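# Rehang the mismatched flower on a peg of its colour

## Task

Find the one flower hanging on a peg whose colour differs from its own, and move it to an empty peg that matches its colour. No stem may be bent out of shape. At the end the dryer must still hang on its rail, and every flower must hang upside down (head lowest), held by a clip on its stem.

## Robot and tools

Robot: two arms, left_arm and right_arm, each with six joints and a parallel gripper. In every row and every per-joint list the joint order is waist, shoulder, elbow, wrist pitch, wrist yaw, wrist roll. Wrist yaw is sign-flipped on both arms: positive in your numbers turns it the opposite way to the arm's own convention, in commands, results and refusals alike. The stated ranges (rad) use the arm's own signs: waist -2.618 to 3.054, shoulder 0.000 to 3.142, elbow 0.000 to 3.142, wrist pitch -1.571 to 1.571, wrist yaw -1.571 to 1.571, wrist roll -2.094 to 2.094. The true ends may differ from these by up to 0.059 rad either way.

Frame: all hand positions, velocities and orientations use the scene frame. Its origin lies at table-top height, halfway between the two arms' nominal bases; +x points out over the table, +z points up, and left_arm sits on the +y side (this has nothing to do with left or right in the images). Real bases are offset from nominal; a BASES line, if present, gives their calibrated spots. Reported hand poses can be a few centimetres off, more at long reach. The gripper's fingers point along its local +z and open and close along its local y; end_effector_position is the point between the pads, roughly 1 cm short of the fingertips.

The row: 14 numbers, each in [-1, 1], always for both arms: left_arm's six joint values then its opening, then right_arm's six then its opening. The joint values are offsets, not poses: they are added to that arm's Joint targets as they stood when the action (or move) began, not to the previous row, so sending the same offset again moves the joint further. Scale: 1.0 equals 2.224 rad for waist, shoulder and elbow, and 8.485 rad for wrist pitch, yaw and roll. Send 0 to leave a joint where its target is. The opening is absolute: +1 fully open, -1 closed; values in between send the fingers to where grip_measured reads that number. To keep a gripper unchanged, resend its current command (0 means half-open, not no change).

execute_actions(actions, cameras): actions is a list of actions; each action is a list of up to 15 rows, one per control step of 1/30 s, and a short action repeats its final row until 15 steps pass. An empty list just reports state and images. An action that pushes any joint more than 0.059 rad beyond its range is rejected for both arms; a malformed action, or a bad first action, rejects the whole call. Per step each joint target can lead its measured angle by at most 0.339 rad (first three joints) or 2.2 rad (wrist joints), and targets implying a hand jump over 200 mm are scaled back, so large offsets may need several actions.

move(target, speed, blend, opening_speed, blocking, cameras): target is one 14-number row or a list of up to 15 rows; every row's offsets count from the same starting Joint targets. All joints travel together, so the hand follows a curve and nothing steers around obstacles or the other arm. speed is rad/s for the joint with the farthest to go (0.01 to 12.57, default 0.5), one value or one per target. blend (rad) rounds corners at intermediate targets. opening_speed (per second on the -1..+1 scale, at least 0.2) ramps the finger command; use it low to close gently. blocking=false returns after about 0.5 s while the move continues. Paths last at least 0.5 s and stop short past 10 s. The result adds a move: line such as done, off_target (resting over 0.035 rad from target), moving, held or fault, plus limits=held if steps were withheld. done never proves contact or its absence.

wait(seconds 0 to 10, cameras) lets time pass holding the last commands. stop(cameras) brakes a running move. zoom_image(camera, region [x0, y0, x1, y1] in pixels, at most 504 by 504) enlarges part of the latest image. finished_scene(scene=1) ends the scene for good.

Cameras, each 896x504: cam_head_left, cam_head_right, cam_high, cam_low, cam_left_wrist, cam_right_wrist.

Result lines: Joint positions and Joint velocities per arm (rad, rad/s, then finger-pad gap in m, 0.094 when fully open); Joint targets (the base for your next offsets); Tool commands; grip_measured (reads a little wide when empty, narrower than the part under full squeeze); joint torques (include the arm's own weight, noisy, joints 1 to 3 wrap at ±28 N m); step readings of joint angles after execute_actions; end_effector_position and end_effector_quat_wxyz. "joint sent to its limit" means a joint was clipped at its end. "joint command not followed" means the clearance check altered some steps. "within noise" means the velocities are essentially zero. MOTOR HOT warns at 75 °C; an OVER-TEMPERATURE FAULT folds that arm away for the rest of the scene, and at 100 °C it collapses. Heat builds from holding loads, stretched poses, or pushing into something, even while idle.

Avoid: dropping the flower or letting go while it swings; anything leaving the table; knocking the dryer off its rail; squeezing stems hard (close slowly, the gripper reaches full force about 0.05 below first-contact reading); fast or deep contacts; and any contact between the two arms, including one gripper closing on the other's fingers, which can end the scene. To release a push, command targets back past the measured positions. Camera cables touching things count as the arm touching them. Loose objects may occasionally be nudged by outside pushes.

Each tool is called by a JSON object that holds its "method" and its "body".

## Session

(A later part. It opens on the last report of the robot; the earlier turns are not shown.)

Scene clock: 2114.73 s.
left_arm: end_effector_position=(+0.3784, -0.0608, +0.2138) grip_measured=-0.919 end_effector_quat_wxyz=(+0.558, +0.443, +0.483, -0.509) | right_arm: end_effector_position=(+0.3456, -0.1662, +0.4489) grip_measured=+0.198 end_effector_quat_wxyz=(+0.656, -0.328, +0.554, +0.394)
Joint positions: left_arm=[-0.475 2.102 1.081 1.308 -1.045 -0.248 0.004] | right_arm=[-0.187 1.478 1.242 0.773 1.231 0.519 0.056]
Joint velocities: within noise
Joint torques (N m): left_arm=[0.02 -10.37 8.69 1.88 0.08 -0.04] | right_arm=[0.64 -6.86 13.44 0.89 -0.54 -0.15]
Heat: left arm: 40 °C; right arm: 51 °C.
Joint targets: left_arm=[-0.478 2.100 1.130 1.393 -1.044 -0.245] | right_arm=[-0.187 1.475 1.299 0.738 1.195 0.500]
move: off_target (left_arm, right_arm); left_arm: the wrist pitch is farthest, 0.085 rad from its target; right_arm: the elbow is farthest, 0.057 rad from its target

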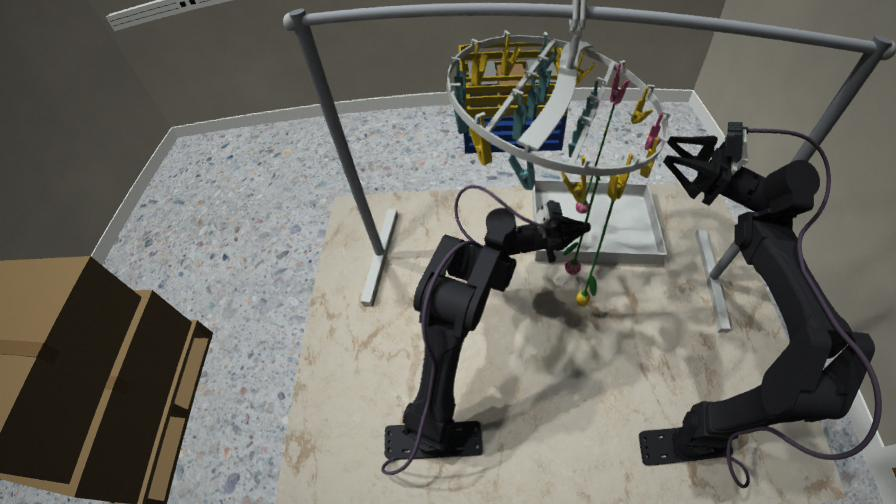

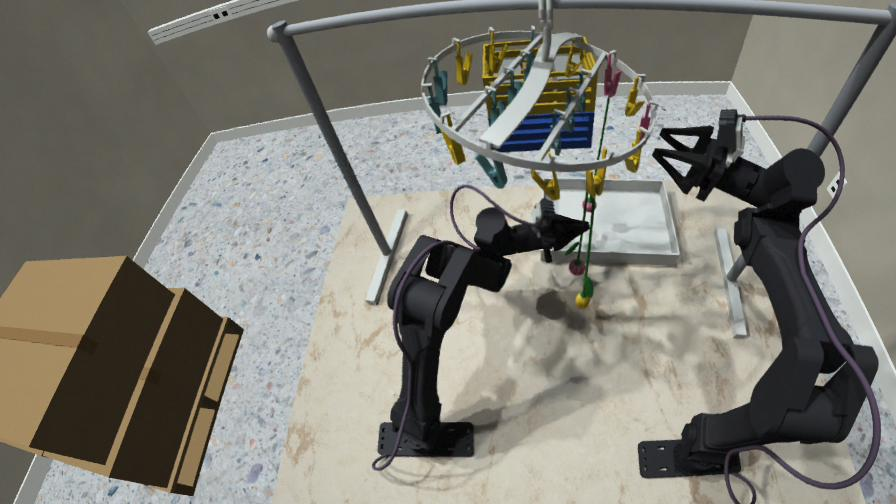

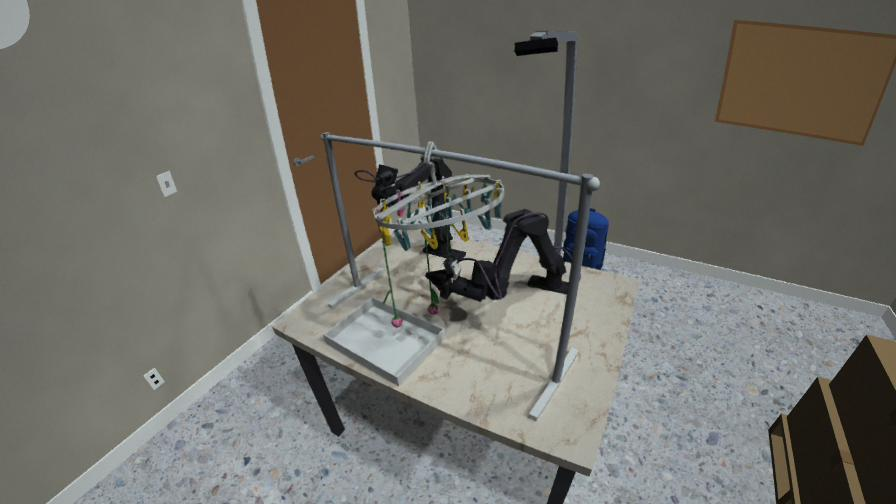

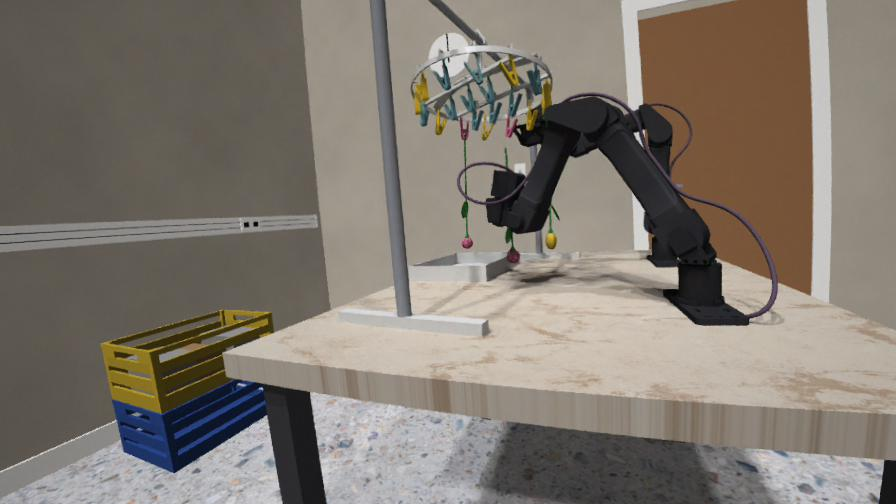

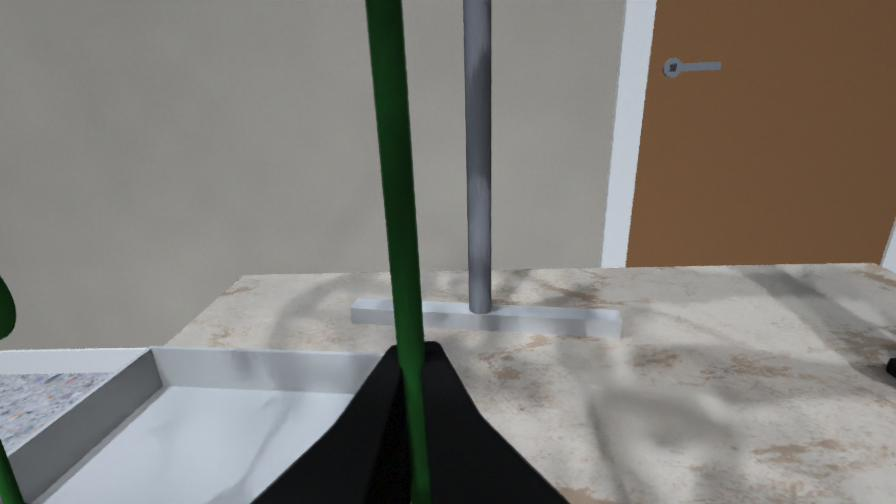

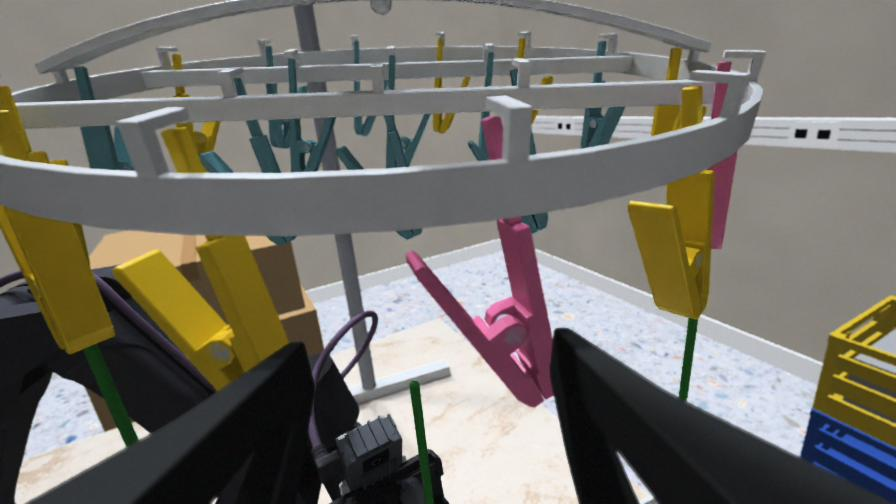

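{"method": "move", "body": {"target": [0,0,0,0,0,0,-1.0,0.0175,0.0157,0.0247,-0.00907,-0.00766,-0.00837,0.2], "speed": 0.15, "cameras": ["cam_head_left","cam_right_wrist"]}}

Scene clock: 2191.80 s.
left_arm: end_effector_position=(+0.3784, -0.0608, +0.2138) grip_measured=-0.919 end_effector_quat_wxyz=(+0.558, +0.443, +0.483, -0.509) | right_arm: end_effector_position=(+0.3626, -0.1588, +0.4537) grip_measured=+0.198 end_effector_quat_wxyz=(+0.667, -0.319, +0.553, +0.384)
Joint positions: left_arm=[-0.475 2.102 1.081 1.308 -1.045 -0.248 0.004] | right_arm=[-0.147 1.512 1.295 0.7 1.163 0.448 0.056]
Joint velocities: within noise
Joint torques (N m): left_arm=[0.17 -10.37 8.79 1.92 0.06 -0.01] | right_arm=[0.61 -7.24 13.6 0.96 -0.52 -0.14]
Heat: left arm: 40 °C; right arm: 48 °C.
Joint targets: left_arm=[-0.478 2.100 1.130 1.393 -1.044 -0.245] | right_arm=[-0.148 1.510 1.354 0.661 1.130 0.429]
move: off_target (left_arm, right_arm); left_arm: the wrist pitch is farthest, 0.085 rad from its target; right_arm: the elbow is farthest, 0.059 rad from its target
Images, in order (width x height): cam_head_left 896x504, cam_right_wrist 896x504.

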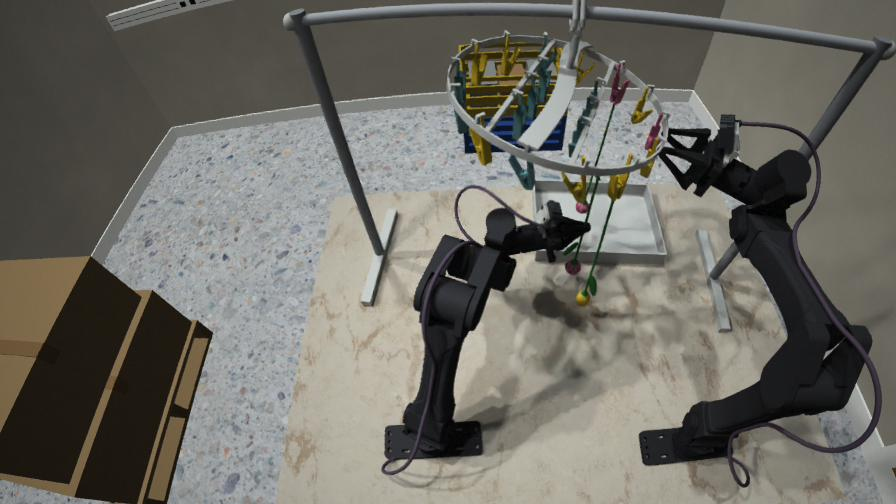

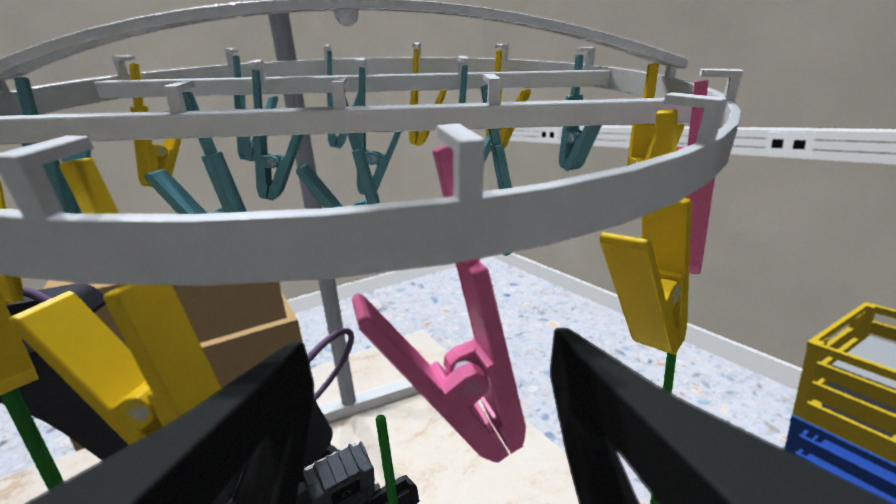

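{"method": "zoom_image", "body": {"camera": "cam_head_left", "region": [600, 80, 740, 200]}}

Scaled by 3.600 from the camera's 896x504 image, which has a finer 1280x720 frame.

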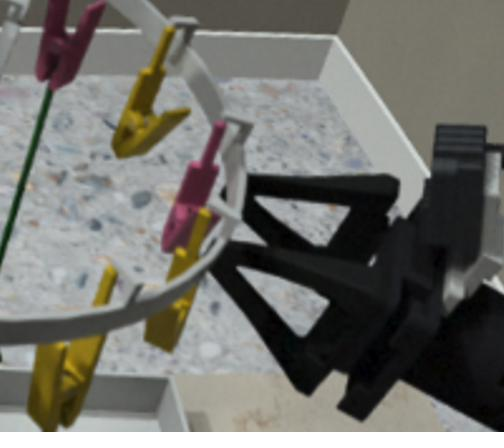

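{"method": "move", "body": {"target": [0,0,0,0,0,0,-1.0,0.0153,0.00585,0.00405,-0.00377,-0.0033,-0.0046,0.2], "speed": 0.1, "cameras": ["cam_head_left","cam_head_right","cam_low","cam_high","cam_right_wrist"]}}

Scene clock: 2271.37 s.
left_arm: end_effector_position=(+0.3784, -0.0608, +0.2138) grip_measured=-0.919 end_effector_quat_wxyz=(+0.558, +0.443, +0.483, -0.509) | right_arm: end_effector_position=(+0.3689, -0.1486, +0.4498) grip_measured=+0.198 end_effector_quat_wxyz=(+0.666, -0.319, +0.554, +0.384)
Joint positions: left_arm=[-0.475 2.102 1.081 1.308 -1.045 -0.248 0.004] | right_arm=[-0.114 1.525 1.303 0.669 1.134 0.41 0.056]
Joint velocities: within noise
Joint torques (N m): left_arm=[-0.03 -10.26 8.61 1.94 0.07 -0.04] | right_arm=[0.57 -7.41 13.71 0.99 -0.47 -0.15]
Heat: left arm: 41 °C; right arm: 56 °C.
Joint targets: left_arm=[-0.478 2.100 1.130 1.393 -1.044 -0.245] | right_arm=[-0.114 1.523 1.363 0.629 1.102 0.390]
move: off_target (left_arm, right_arm); left_arm: the wrist pitch is farthest, 0.085 rad from its target; right_arm: the elbow is farthest, 0.060 rad from its target
Images, in order (width x height): cam_head_left 896x504, cam_head_right 896x504, cam_high 896x504, cam_low 896x504, cam_right_wrist 896x504.

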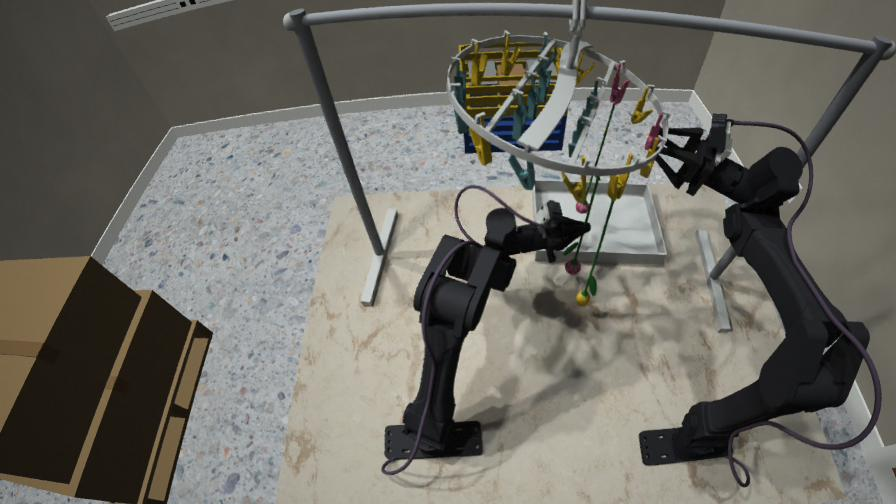

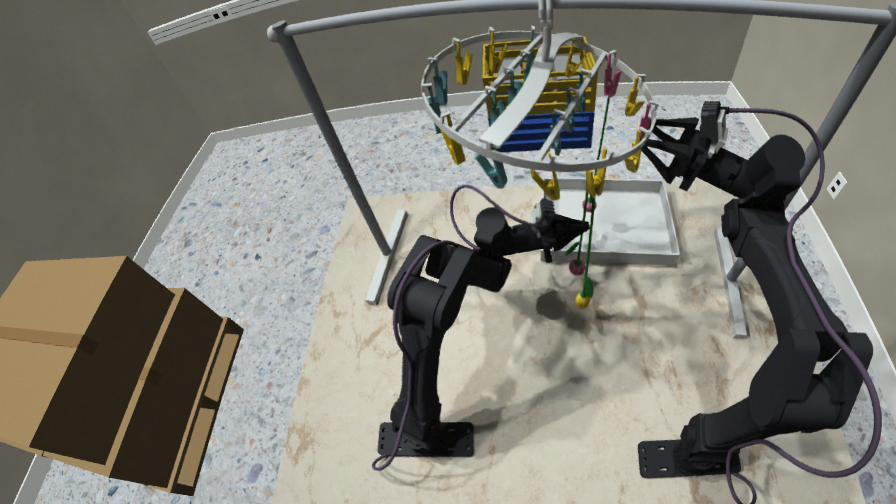

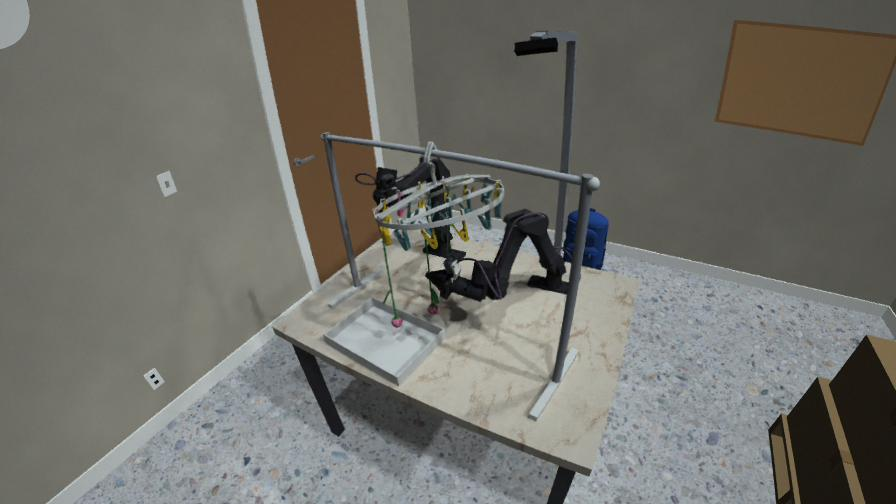

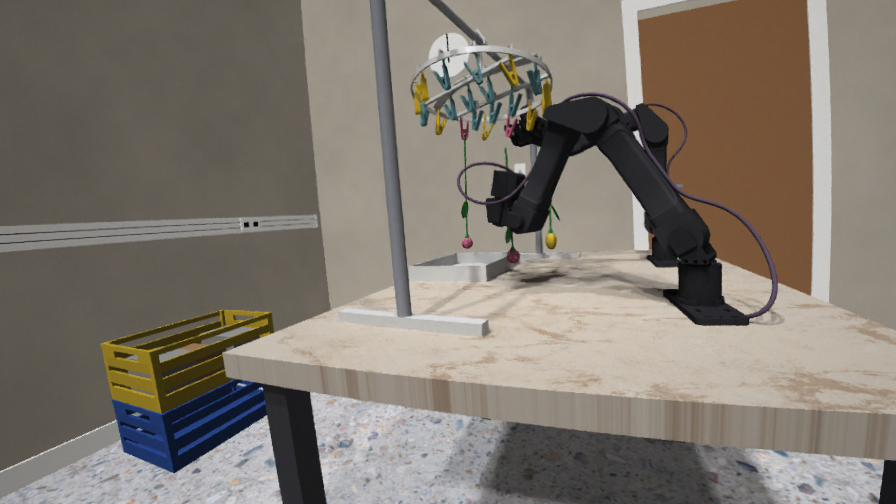

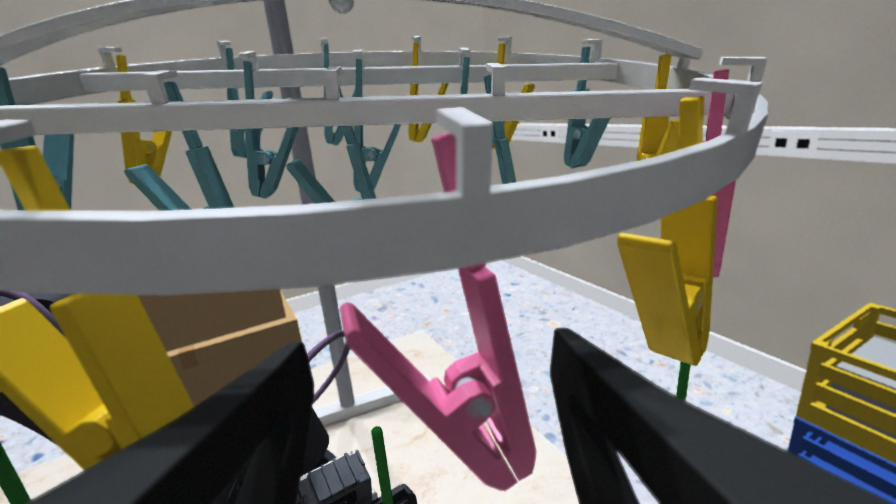

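{"method": "zoom_image", "body": {"camera": "cam_head_right", "region": [590, 70, 730, 190]}}

{"method": "zoom_image", "body": {"camera": "cam_head_left", "region": [600, 80, 740, 200]}}

{"method": "zoom_image", "body": {"camera": "cam_low", "region": [440, 70, 600, 200]}}

Scaled by 3.600 from the camera's 896x504 image, which has a finer 1280x720 frame.

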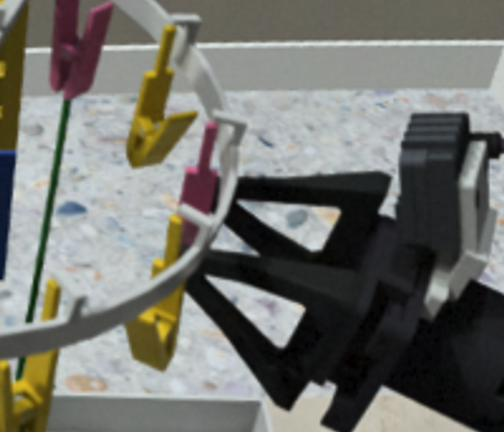

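Scaled by 3.600 from the camera's 896x504 image, which has a finer 1280x720 frame.

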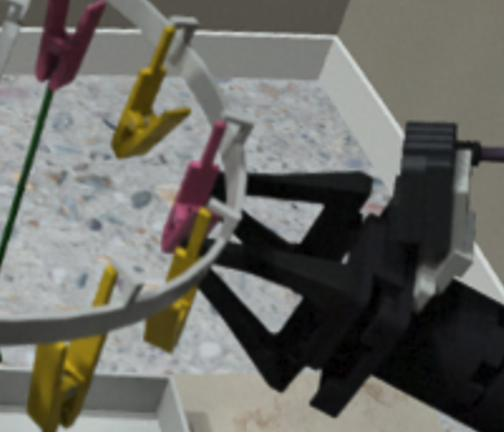

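Scaled by 3.150 from the camera's 896x504 image, which has a finer 1280x720 frame.

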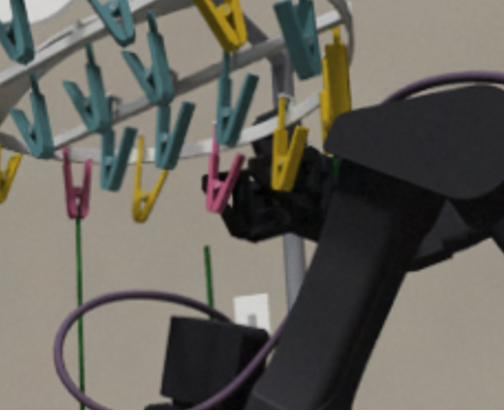

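{"method": "zoom_image", "body": {"camera": "cam_low", "region": [480, 95, 560, 165]}}

{"method": "zoom_image", "body": {"camera": "cam_right_wrist", "region": [270, 200, 620, 504]}}

Scaled by 6.300 from the camera's 896x504 image, which has a finer 1280x720 frame.

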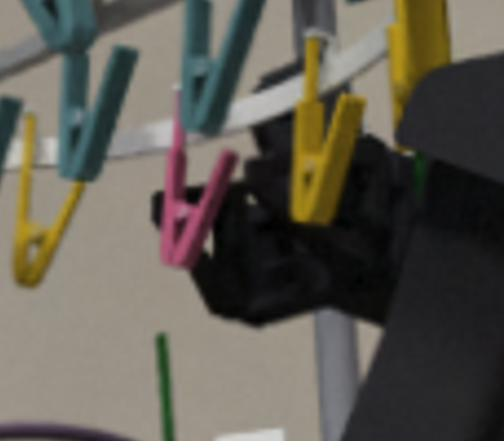

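Scaled by 1.440 from the camera's 896x504 image, which has a finer 1280x720 frame.

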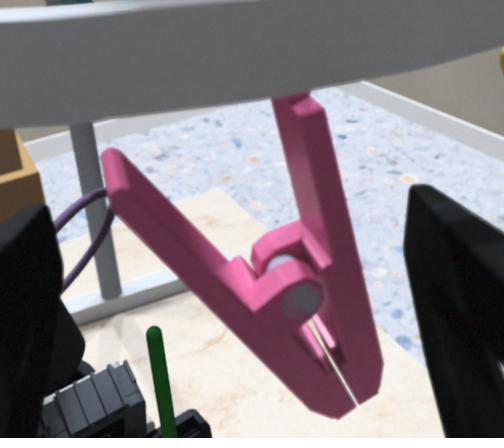

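{"method": "move", "body": {"target": [0,0,0,0,0,0,-1.0,0.0108,0.01214,0.02878,-0.00684,-0.00236,-0.00271,0.2], "speed": 0.1, "cameras": ["cam_head_left","cam_head_right","cam_low","cam_right_wrist"]}}

{"method": "zoom_image", "body": {"camera": "cam_low", "region": [480, 95, 560, 165]}}

{"method": "zoom_image", "body": {"camera": "cam_head_left", "region": [620, 90, 700, 170]}}

Scene clock: 2351.30 s.
left_arm: end_effector_position=(+0.3784, -0.0608, +0.2138) grip_measured=-0.919 end_effector_quat_wxyz=(+0.558, +0.443, +0.483, -0.509) | right_arm: end_effector_position=(+0.3767, -0.1420, +0.4593) grip_measured=+0.198 end_effector_quat_wxyz=(+0.667, -0.320, +0.553, +0.383)
Joint positions: left_arm=[-0.475 2.102 1.081 1.308 -1.045 -0.248 0.004] | right_arm=[-0.091 1.551 1.369 0.612 1.113 0.387 0.056]
Joint velocities: within noise
Joint torques (N m): left_arm=[0.13 -10.41 8.62 1.91 0.06 0] | right_arm=[0.81 -7.61 13.6 1 -0.46 -0.17]
Heat: left arm: 42 °C; right arm: 46 °C.
Joint targets: left_arm=[-0.478 2.100 1.130 1.393 -1.044 -0.245] | right_arm=[-0.090 1.550 1.427 0.571 1.082 0.367]
move: off_target (left_arm, right_arm); left_arm: the wrist pitch is farthest, 0.085 rad from its target; right_arm: the elbow is farthest, 0.058 rad from its target
Images, in order (width x height): cam_head_left 896x504, cam_head_right 896x504, cam_low 896x504, cam_right_wrist 896x504.

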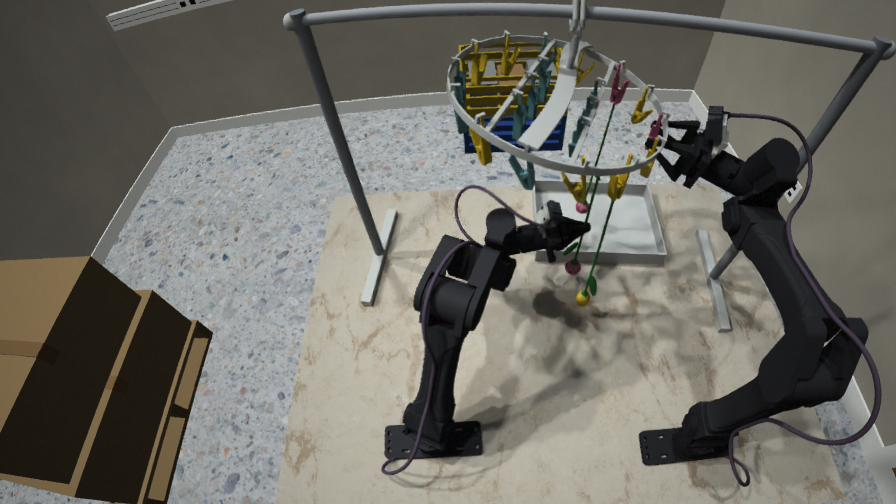

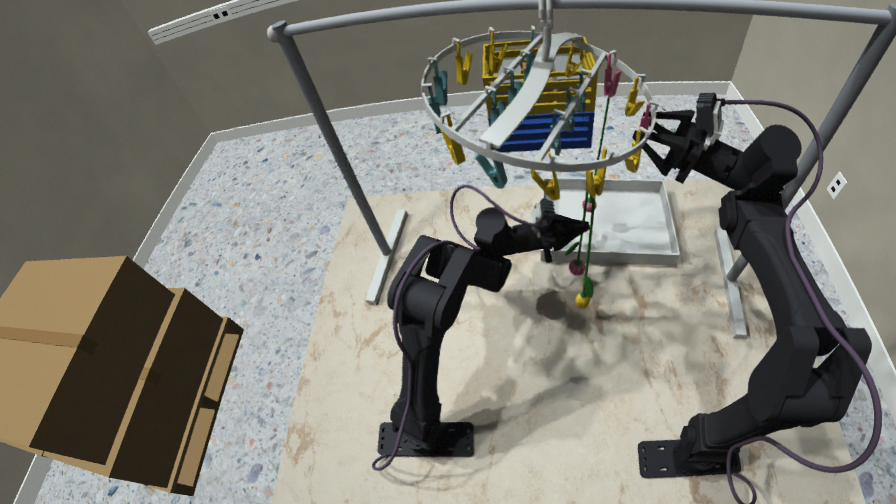

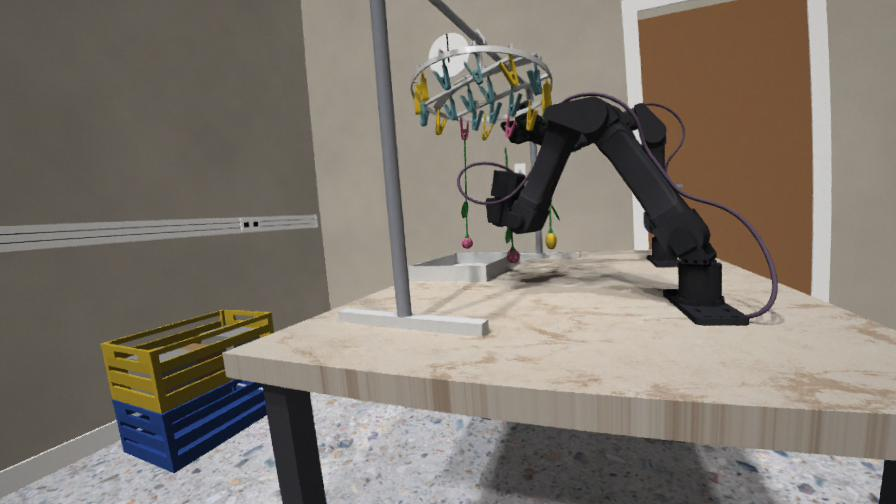

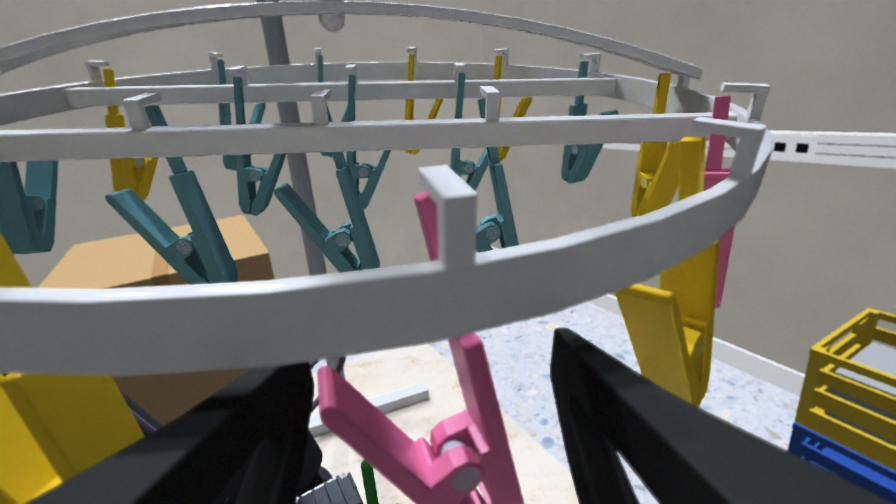

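Scaled by 6.300 from the camera's 896x504 image, which has a finer 1280x720 frame.

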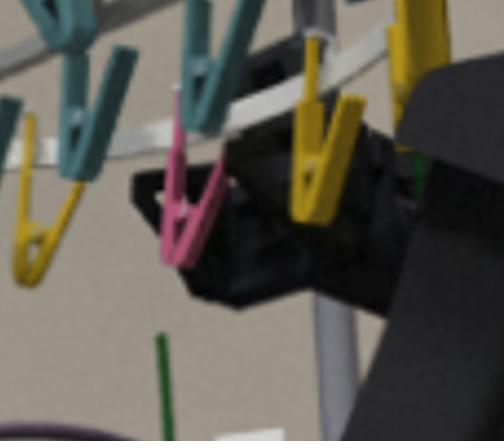

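Scaled by 6.300 from the camera's 896x504 image, which has a finer 1280x720 frame.

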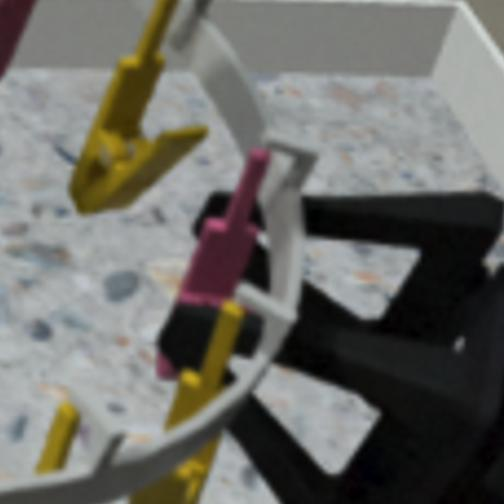

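{"method": "zoom_image", "body": {"camera": "cam_low", "region": [495, 105, 535, 145]}}

{"method": "zoom_image", "body": {"camera": "cam_right_wrist", "region": [250, 250, 650, 504]}}

Scaled by 12.600 from the camera's 896x504 image, which has a finer 1280x720 frame.

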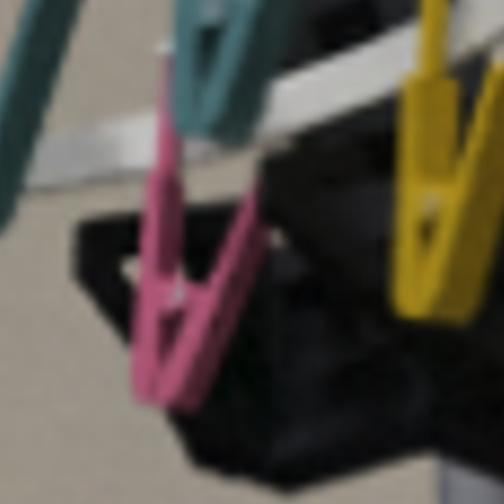

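Scaled by 1.260 from the camera's 896x504 image, which has a finer 1280x720 frame.

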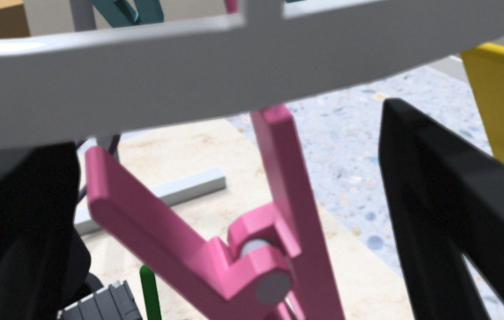

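{"method": "move", "body": {"target": [0,0,0,0,0,0,-1.0,0,0,0,0,0,0,-0.4], "opening_speed": 0.25, "cameras": ["cam_low","cam_right_wrist"]}}

Scene clock: 2434.20 s.
left_arm: end_effector_position=(+0.3784, -0.0608, +0.2138) grip_measured=-0.919 end_effector_quat_wxyz=(+0.558, +0.443, +0.483, -0.509) | right_arm: end_effector_position=(+0.3772, -0.1428, +0.4591) grip_measured=-0.395 end_effector_quat_wxyz=(+0.668, -0.319, +0.553, +0.382)
Joint positions: left_arm=[-0.475 2.102 1.081 1.308 -1.045 -0.248 0.004] | right_arm=[-0.092 1.551 1.369 0.611 1.111 0.385 0.028]
Joint velocities: within noise
Joint torques (N m): left_arm=[-0.02 -10.47 8.81 1.88 0.1 -0.03] | right_arm=[0.7 -7.61 13.6 1.02 -0.43 -0.13]
Heat: left arm: 43 °C; right arm: 58 °C.
Joint targets: left_arm=[-0.478 2.100 1.130 1.393 -1.044 -0.245] | right_arm=[-0.090 1.550 1.427 0.571 1.082 0.367]
move: off_target (left_arm, right_arm); left_arm: the wrist pitch is farthest, 0.085 rad from its target; right_arm: the elbow is farthest, 0.058 rad from its target
Images, in order (width x height): cam_low 896x504, cam_right_wrist 896x504.

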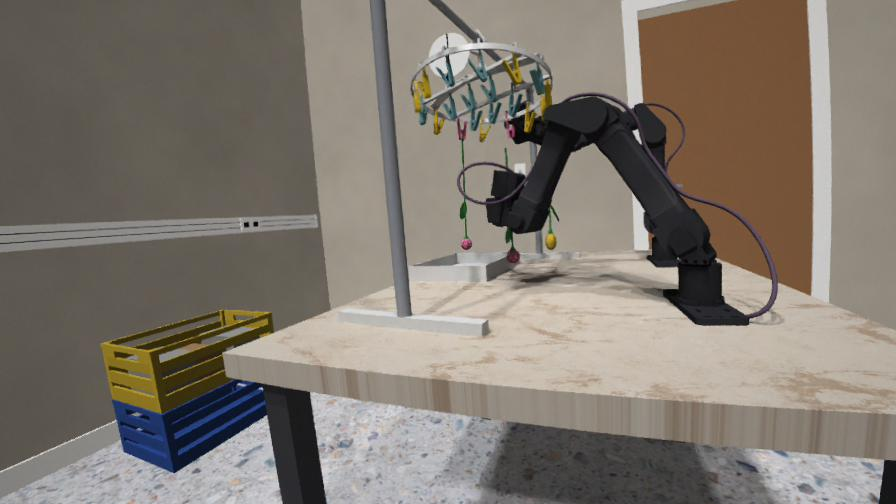

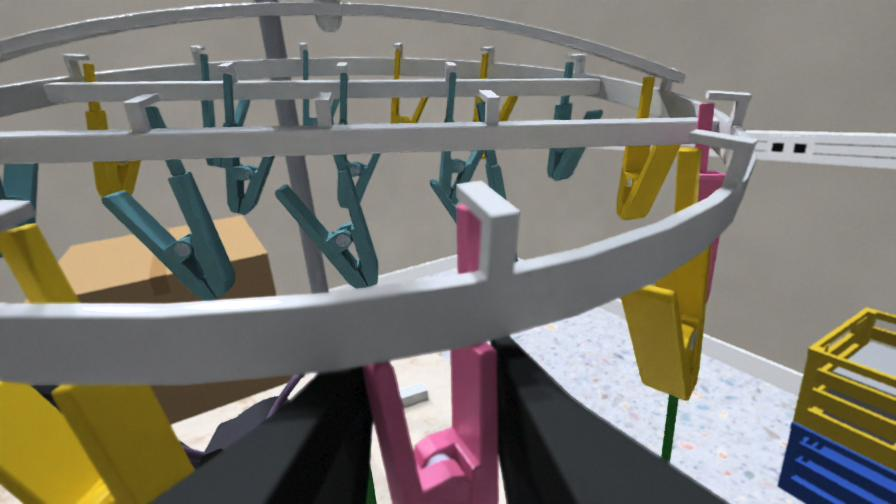

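{"method": "move", "body": {"target": [0,0,0,0,0,0,-1.0,0,0,0,0,0,0,-0.8], "opening_speed": 0.25, "cameras": ["cam_head_left","cam_head_right","cam_low","cam_high","cam_right_wrist"]}}

{"method": "zoom_image", "body": {"camera": "cam_low", "region": [485, 100, 545, 160]}}

{"method": "zoom_image", "body": {"camera": "cam_head_left", "region": [620, 90, 700, 170]}}

Scene clock: 2440.83 s.
left_arm: end_effector_position=(+0.3784, -0.0608, +0.2138) grip_measured=-0.919 end_effector_quat_wxyz=(+0.558, +0.443, +0.483, -0.509) | right_arm: end_effector_position=(+0.3774, -0.1429, +0.4592) grip_measured=-0.489 end_effector_quat_wxyz=(+0.668, -0.318, +0.553, +0.382)
Joint positions: left_arm=[-0.475 2.102 1.081 1.308 -1.045 -0.248 0.004] | right_arm=[-0.092 1.551 1.369 0.611 1.109 0.385 0.024]
Joint velocities: within noise
Joint torques (N m): left_arm=[-0.02 -10.28 8.64 1.91 0.04 0] | right_arm=[0.7 -7.62 13.61 1.02 -0.43 -0.13]
Heat: left arm: 43 °C; right arm: 58 °C.
Joint targets: left_arm=[-0.478 2.100 1.130 1.393 -1.044 -0.245] | right_arm=[-0.090 1.550 1.427 0.571 1.082 0.367]
move: off_target (left_arm, right_arm); left_arm: the wrist pitch is farthest, 0.085 rad from its target; right_arm: the elbow is farthest, 0.058 rad from its target
Images, in order (width x height): cam_head_left 896x504, cam_head_right 896x504, cam_high 896x504, cam_low 896x504, cam_right_wrist 896x504.

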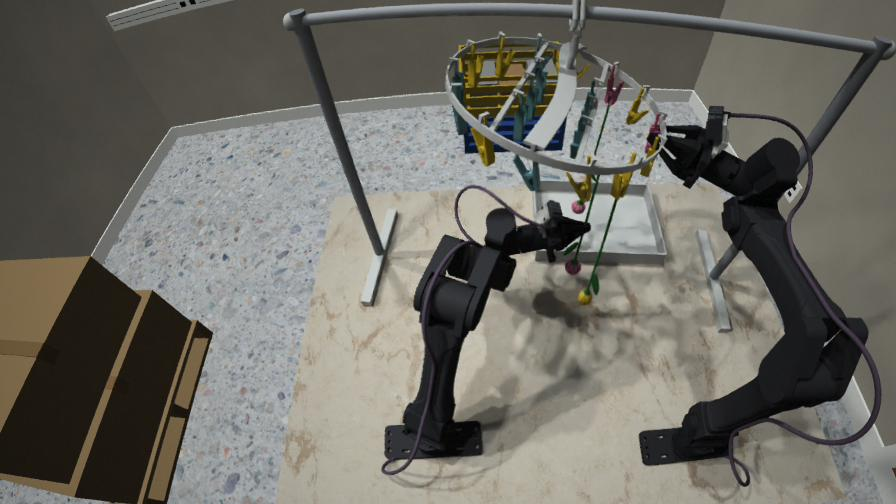

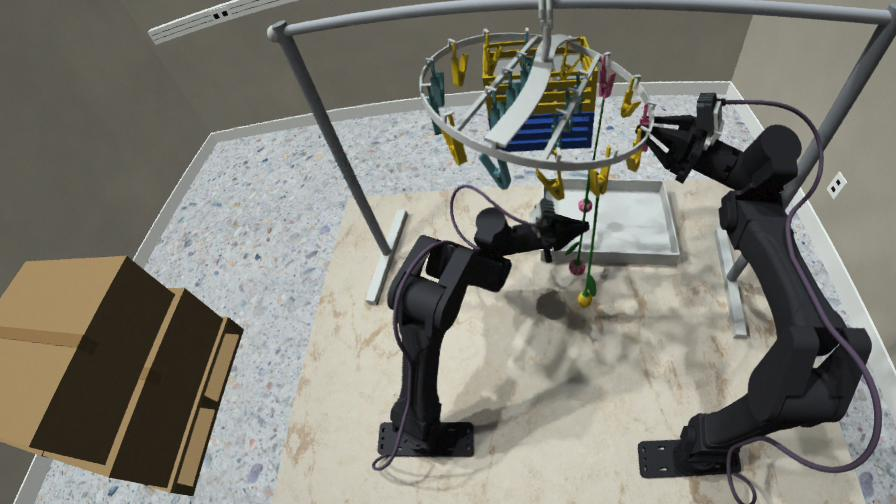

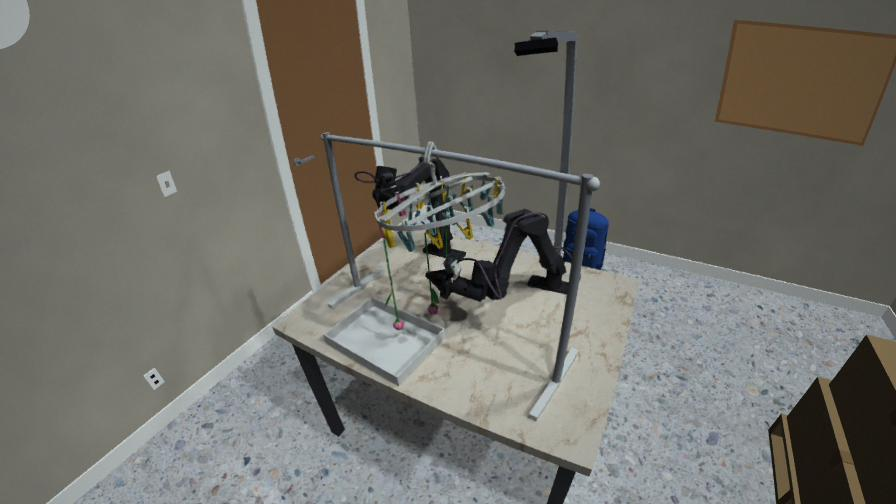

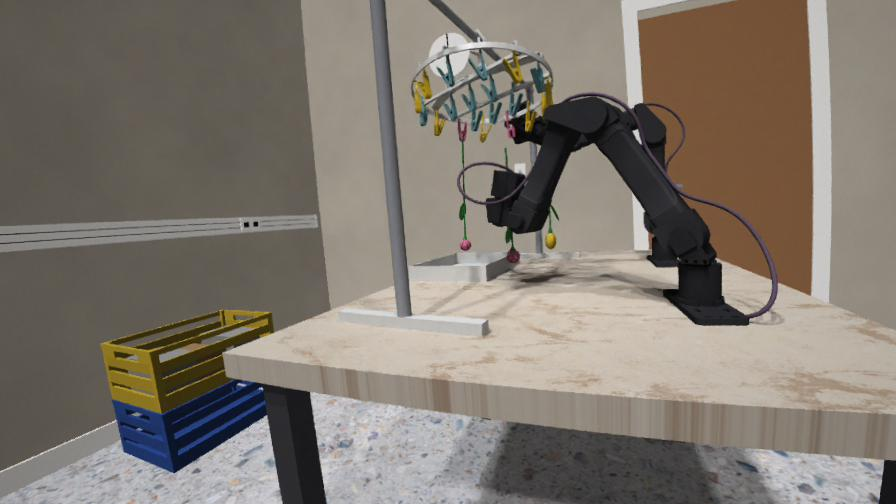

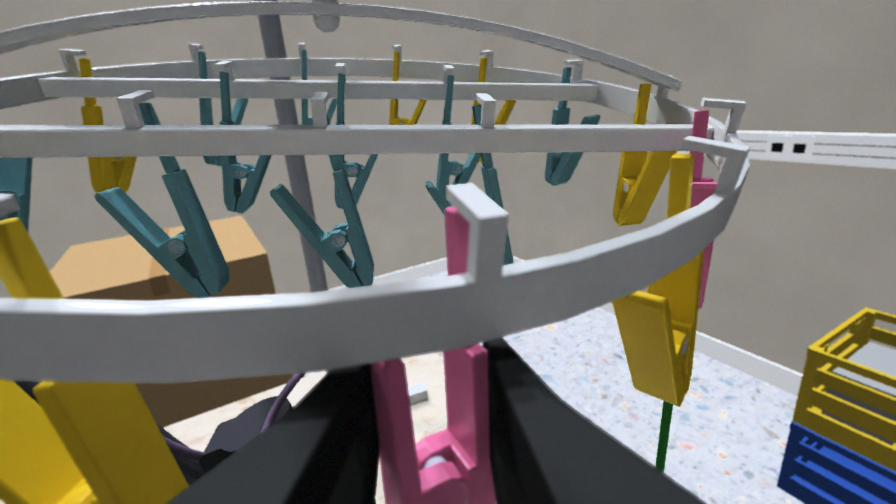

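Scaled by 8.400 from the camera's 896x504 image, which has a finer 1280x720 frame.

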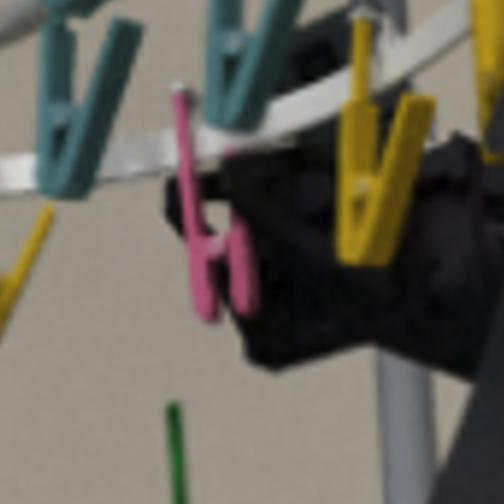

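Scaled by 6.300 from the camera's 896x504 image, which has a finer 1280x720 frame.

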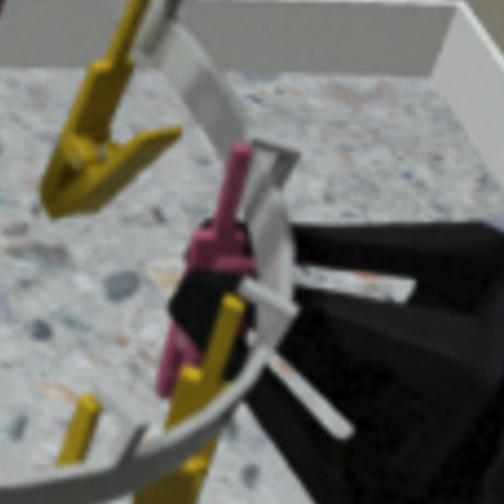

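{"method": "zoom_image", "body": {"camera": "cam_low", "region": [497, 118, 527, 148]}}

{"method": "zoom_image", "body": {"camera": "cam_head_right", "region": [610, 80, 690, 160]}}

{"method": "zoom_image", "body": {"camera": "cam_right_wrist", "region": [300, 300, 600, 504]}}

Scaled by 16.800 from the camera's 896x504 image, which has a finer 1280x720 frame.

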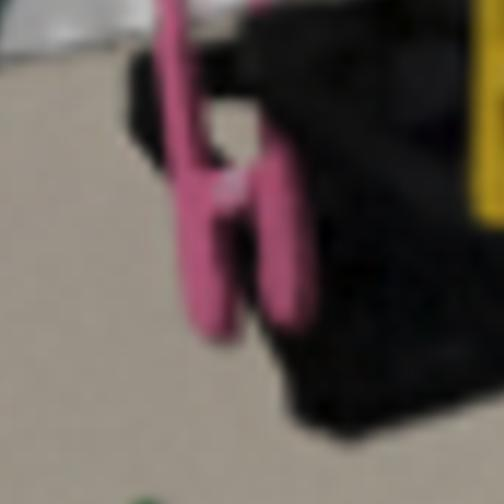

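Scaled by 6.300 from the camera's 896x504 image, which has a finer 1280x720 frame.

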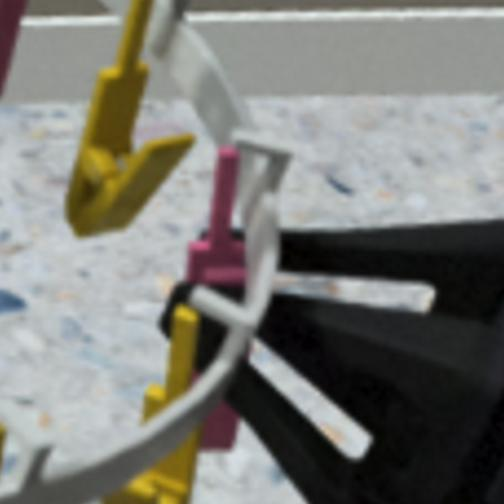

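Scaled by 1.680 from the camera's 896x504 image, which has a finer 1280x720 frame.

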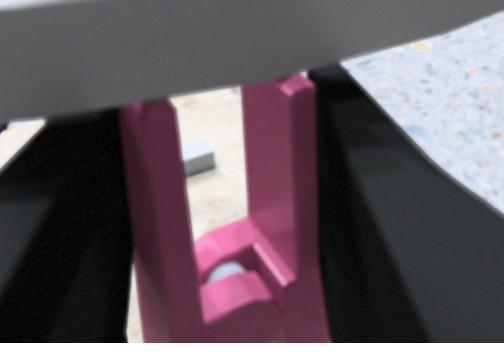

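{"method": "zoom_image", "body": {"camera": "cam_head_left", "region": [550, 130, 690, 270]}}

{"method": "zoom_image", "body": {"camera": "cam_head_right", "region": [550, 130, 690, 270]}}

Scaled by 3.600 from the camera's 896x504 image, which has a finer 1280x720 frame.

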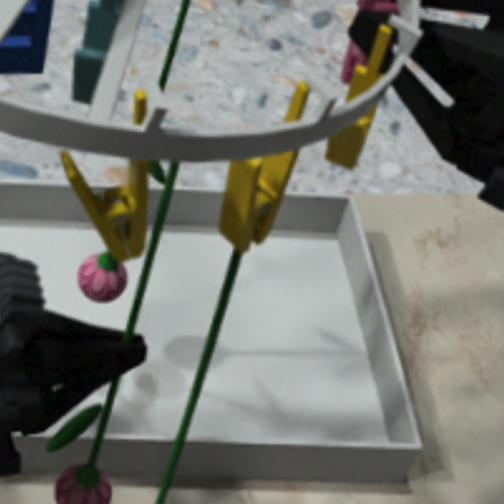

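Scaled by 3.600 from the camera's 896x504 image, which has a finer 1280x720 frame.

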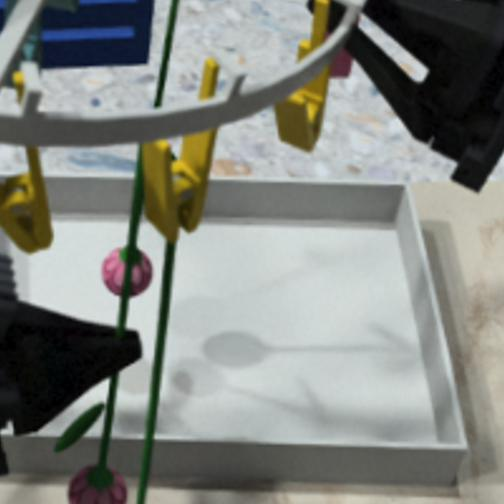

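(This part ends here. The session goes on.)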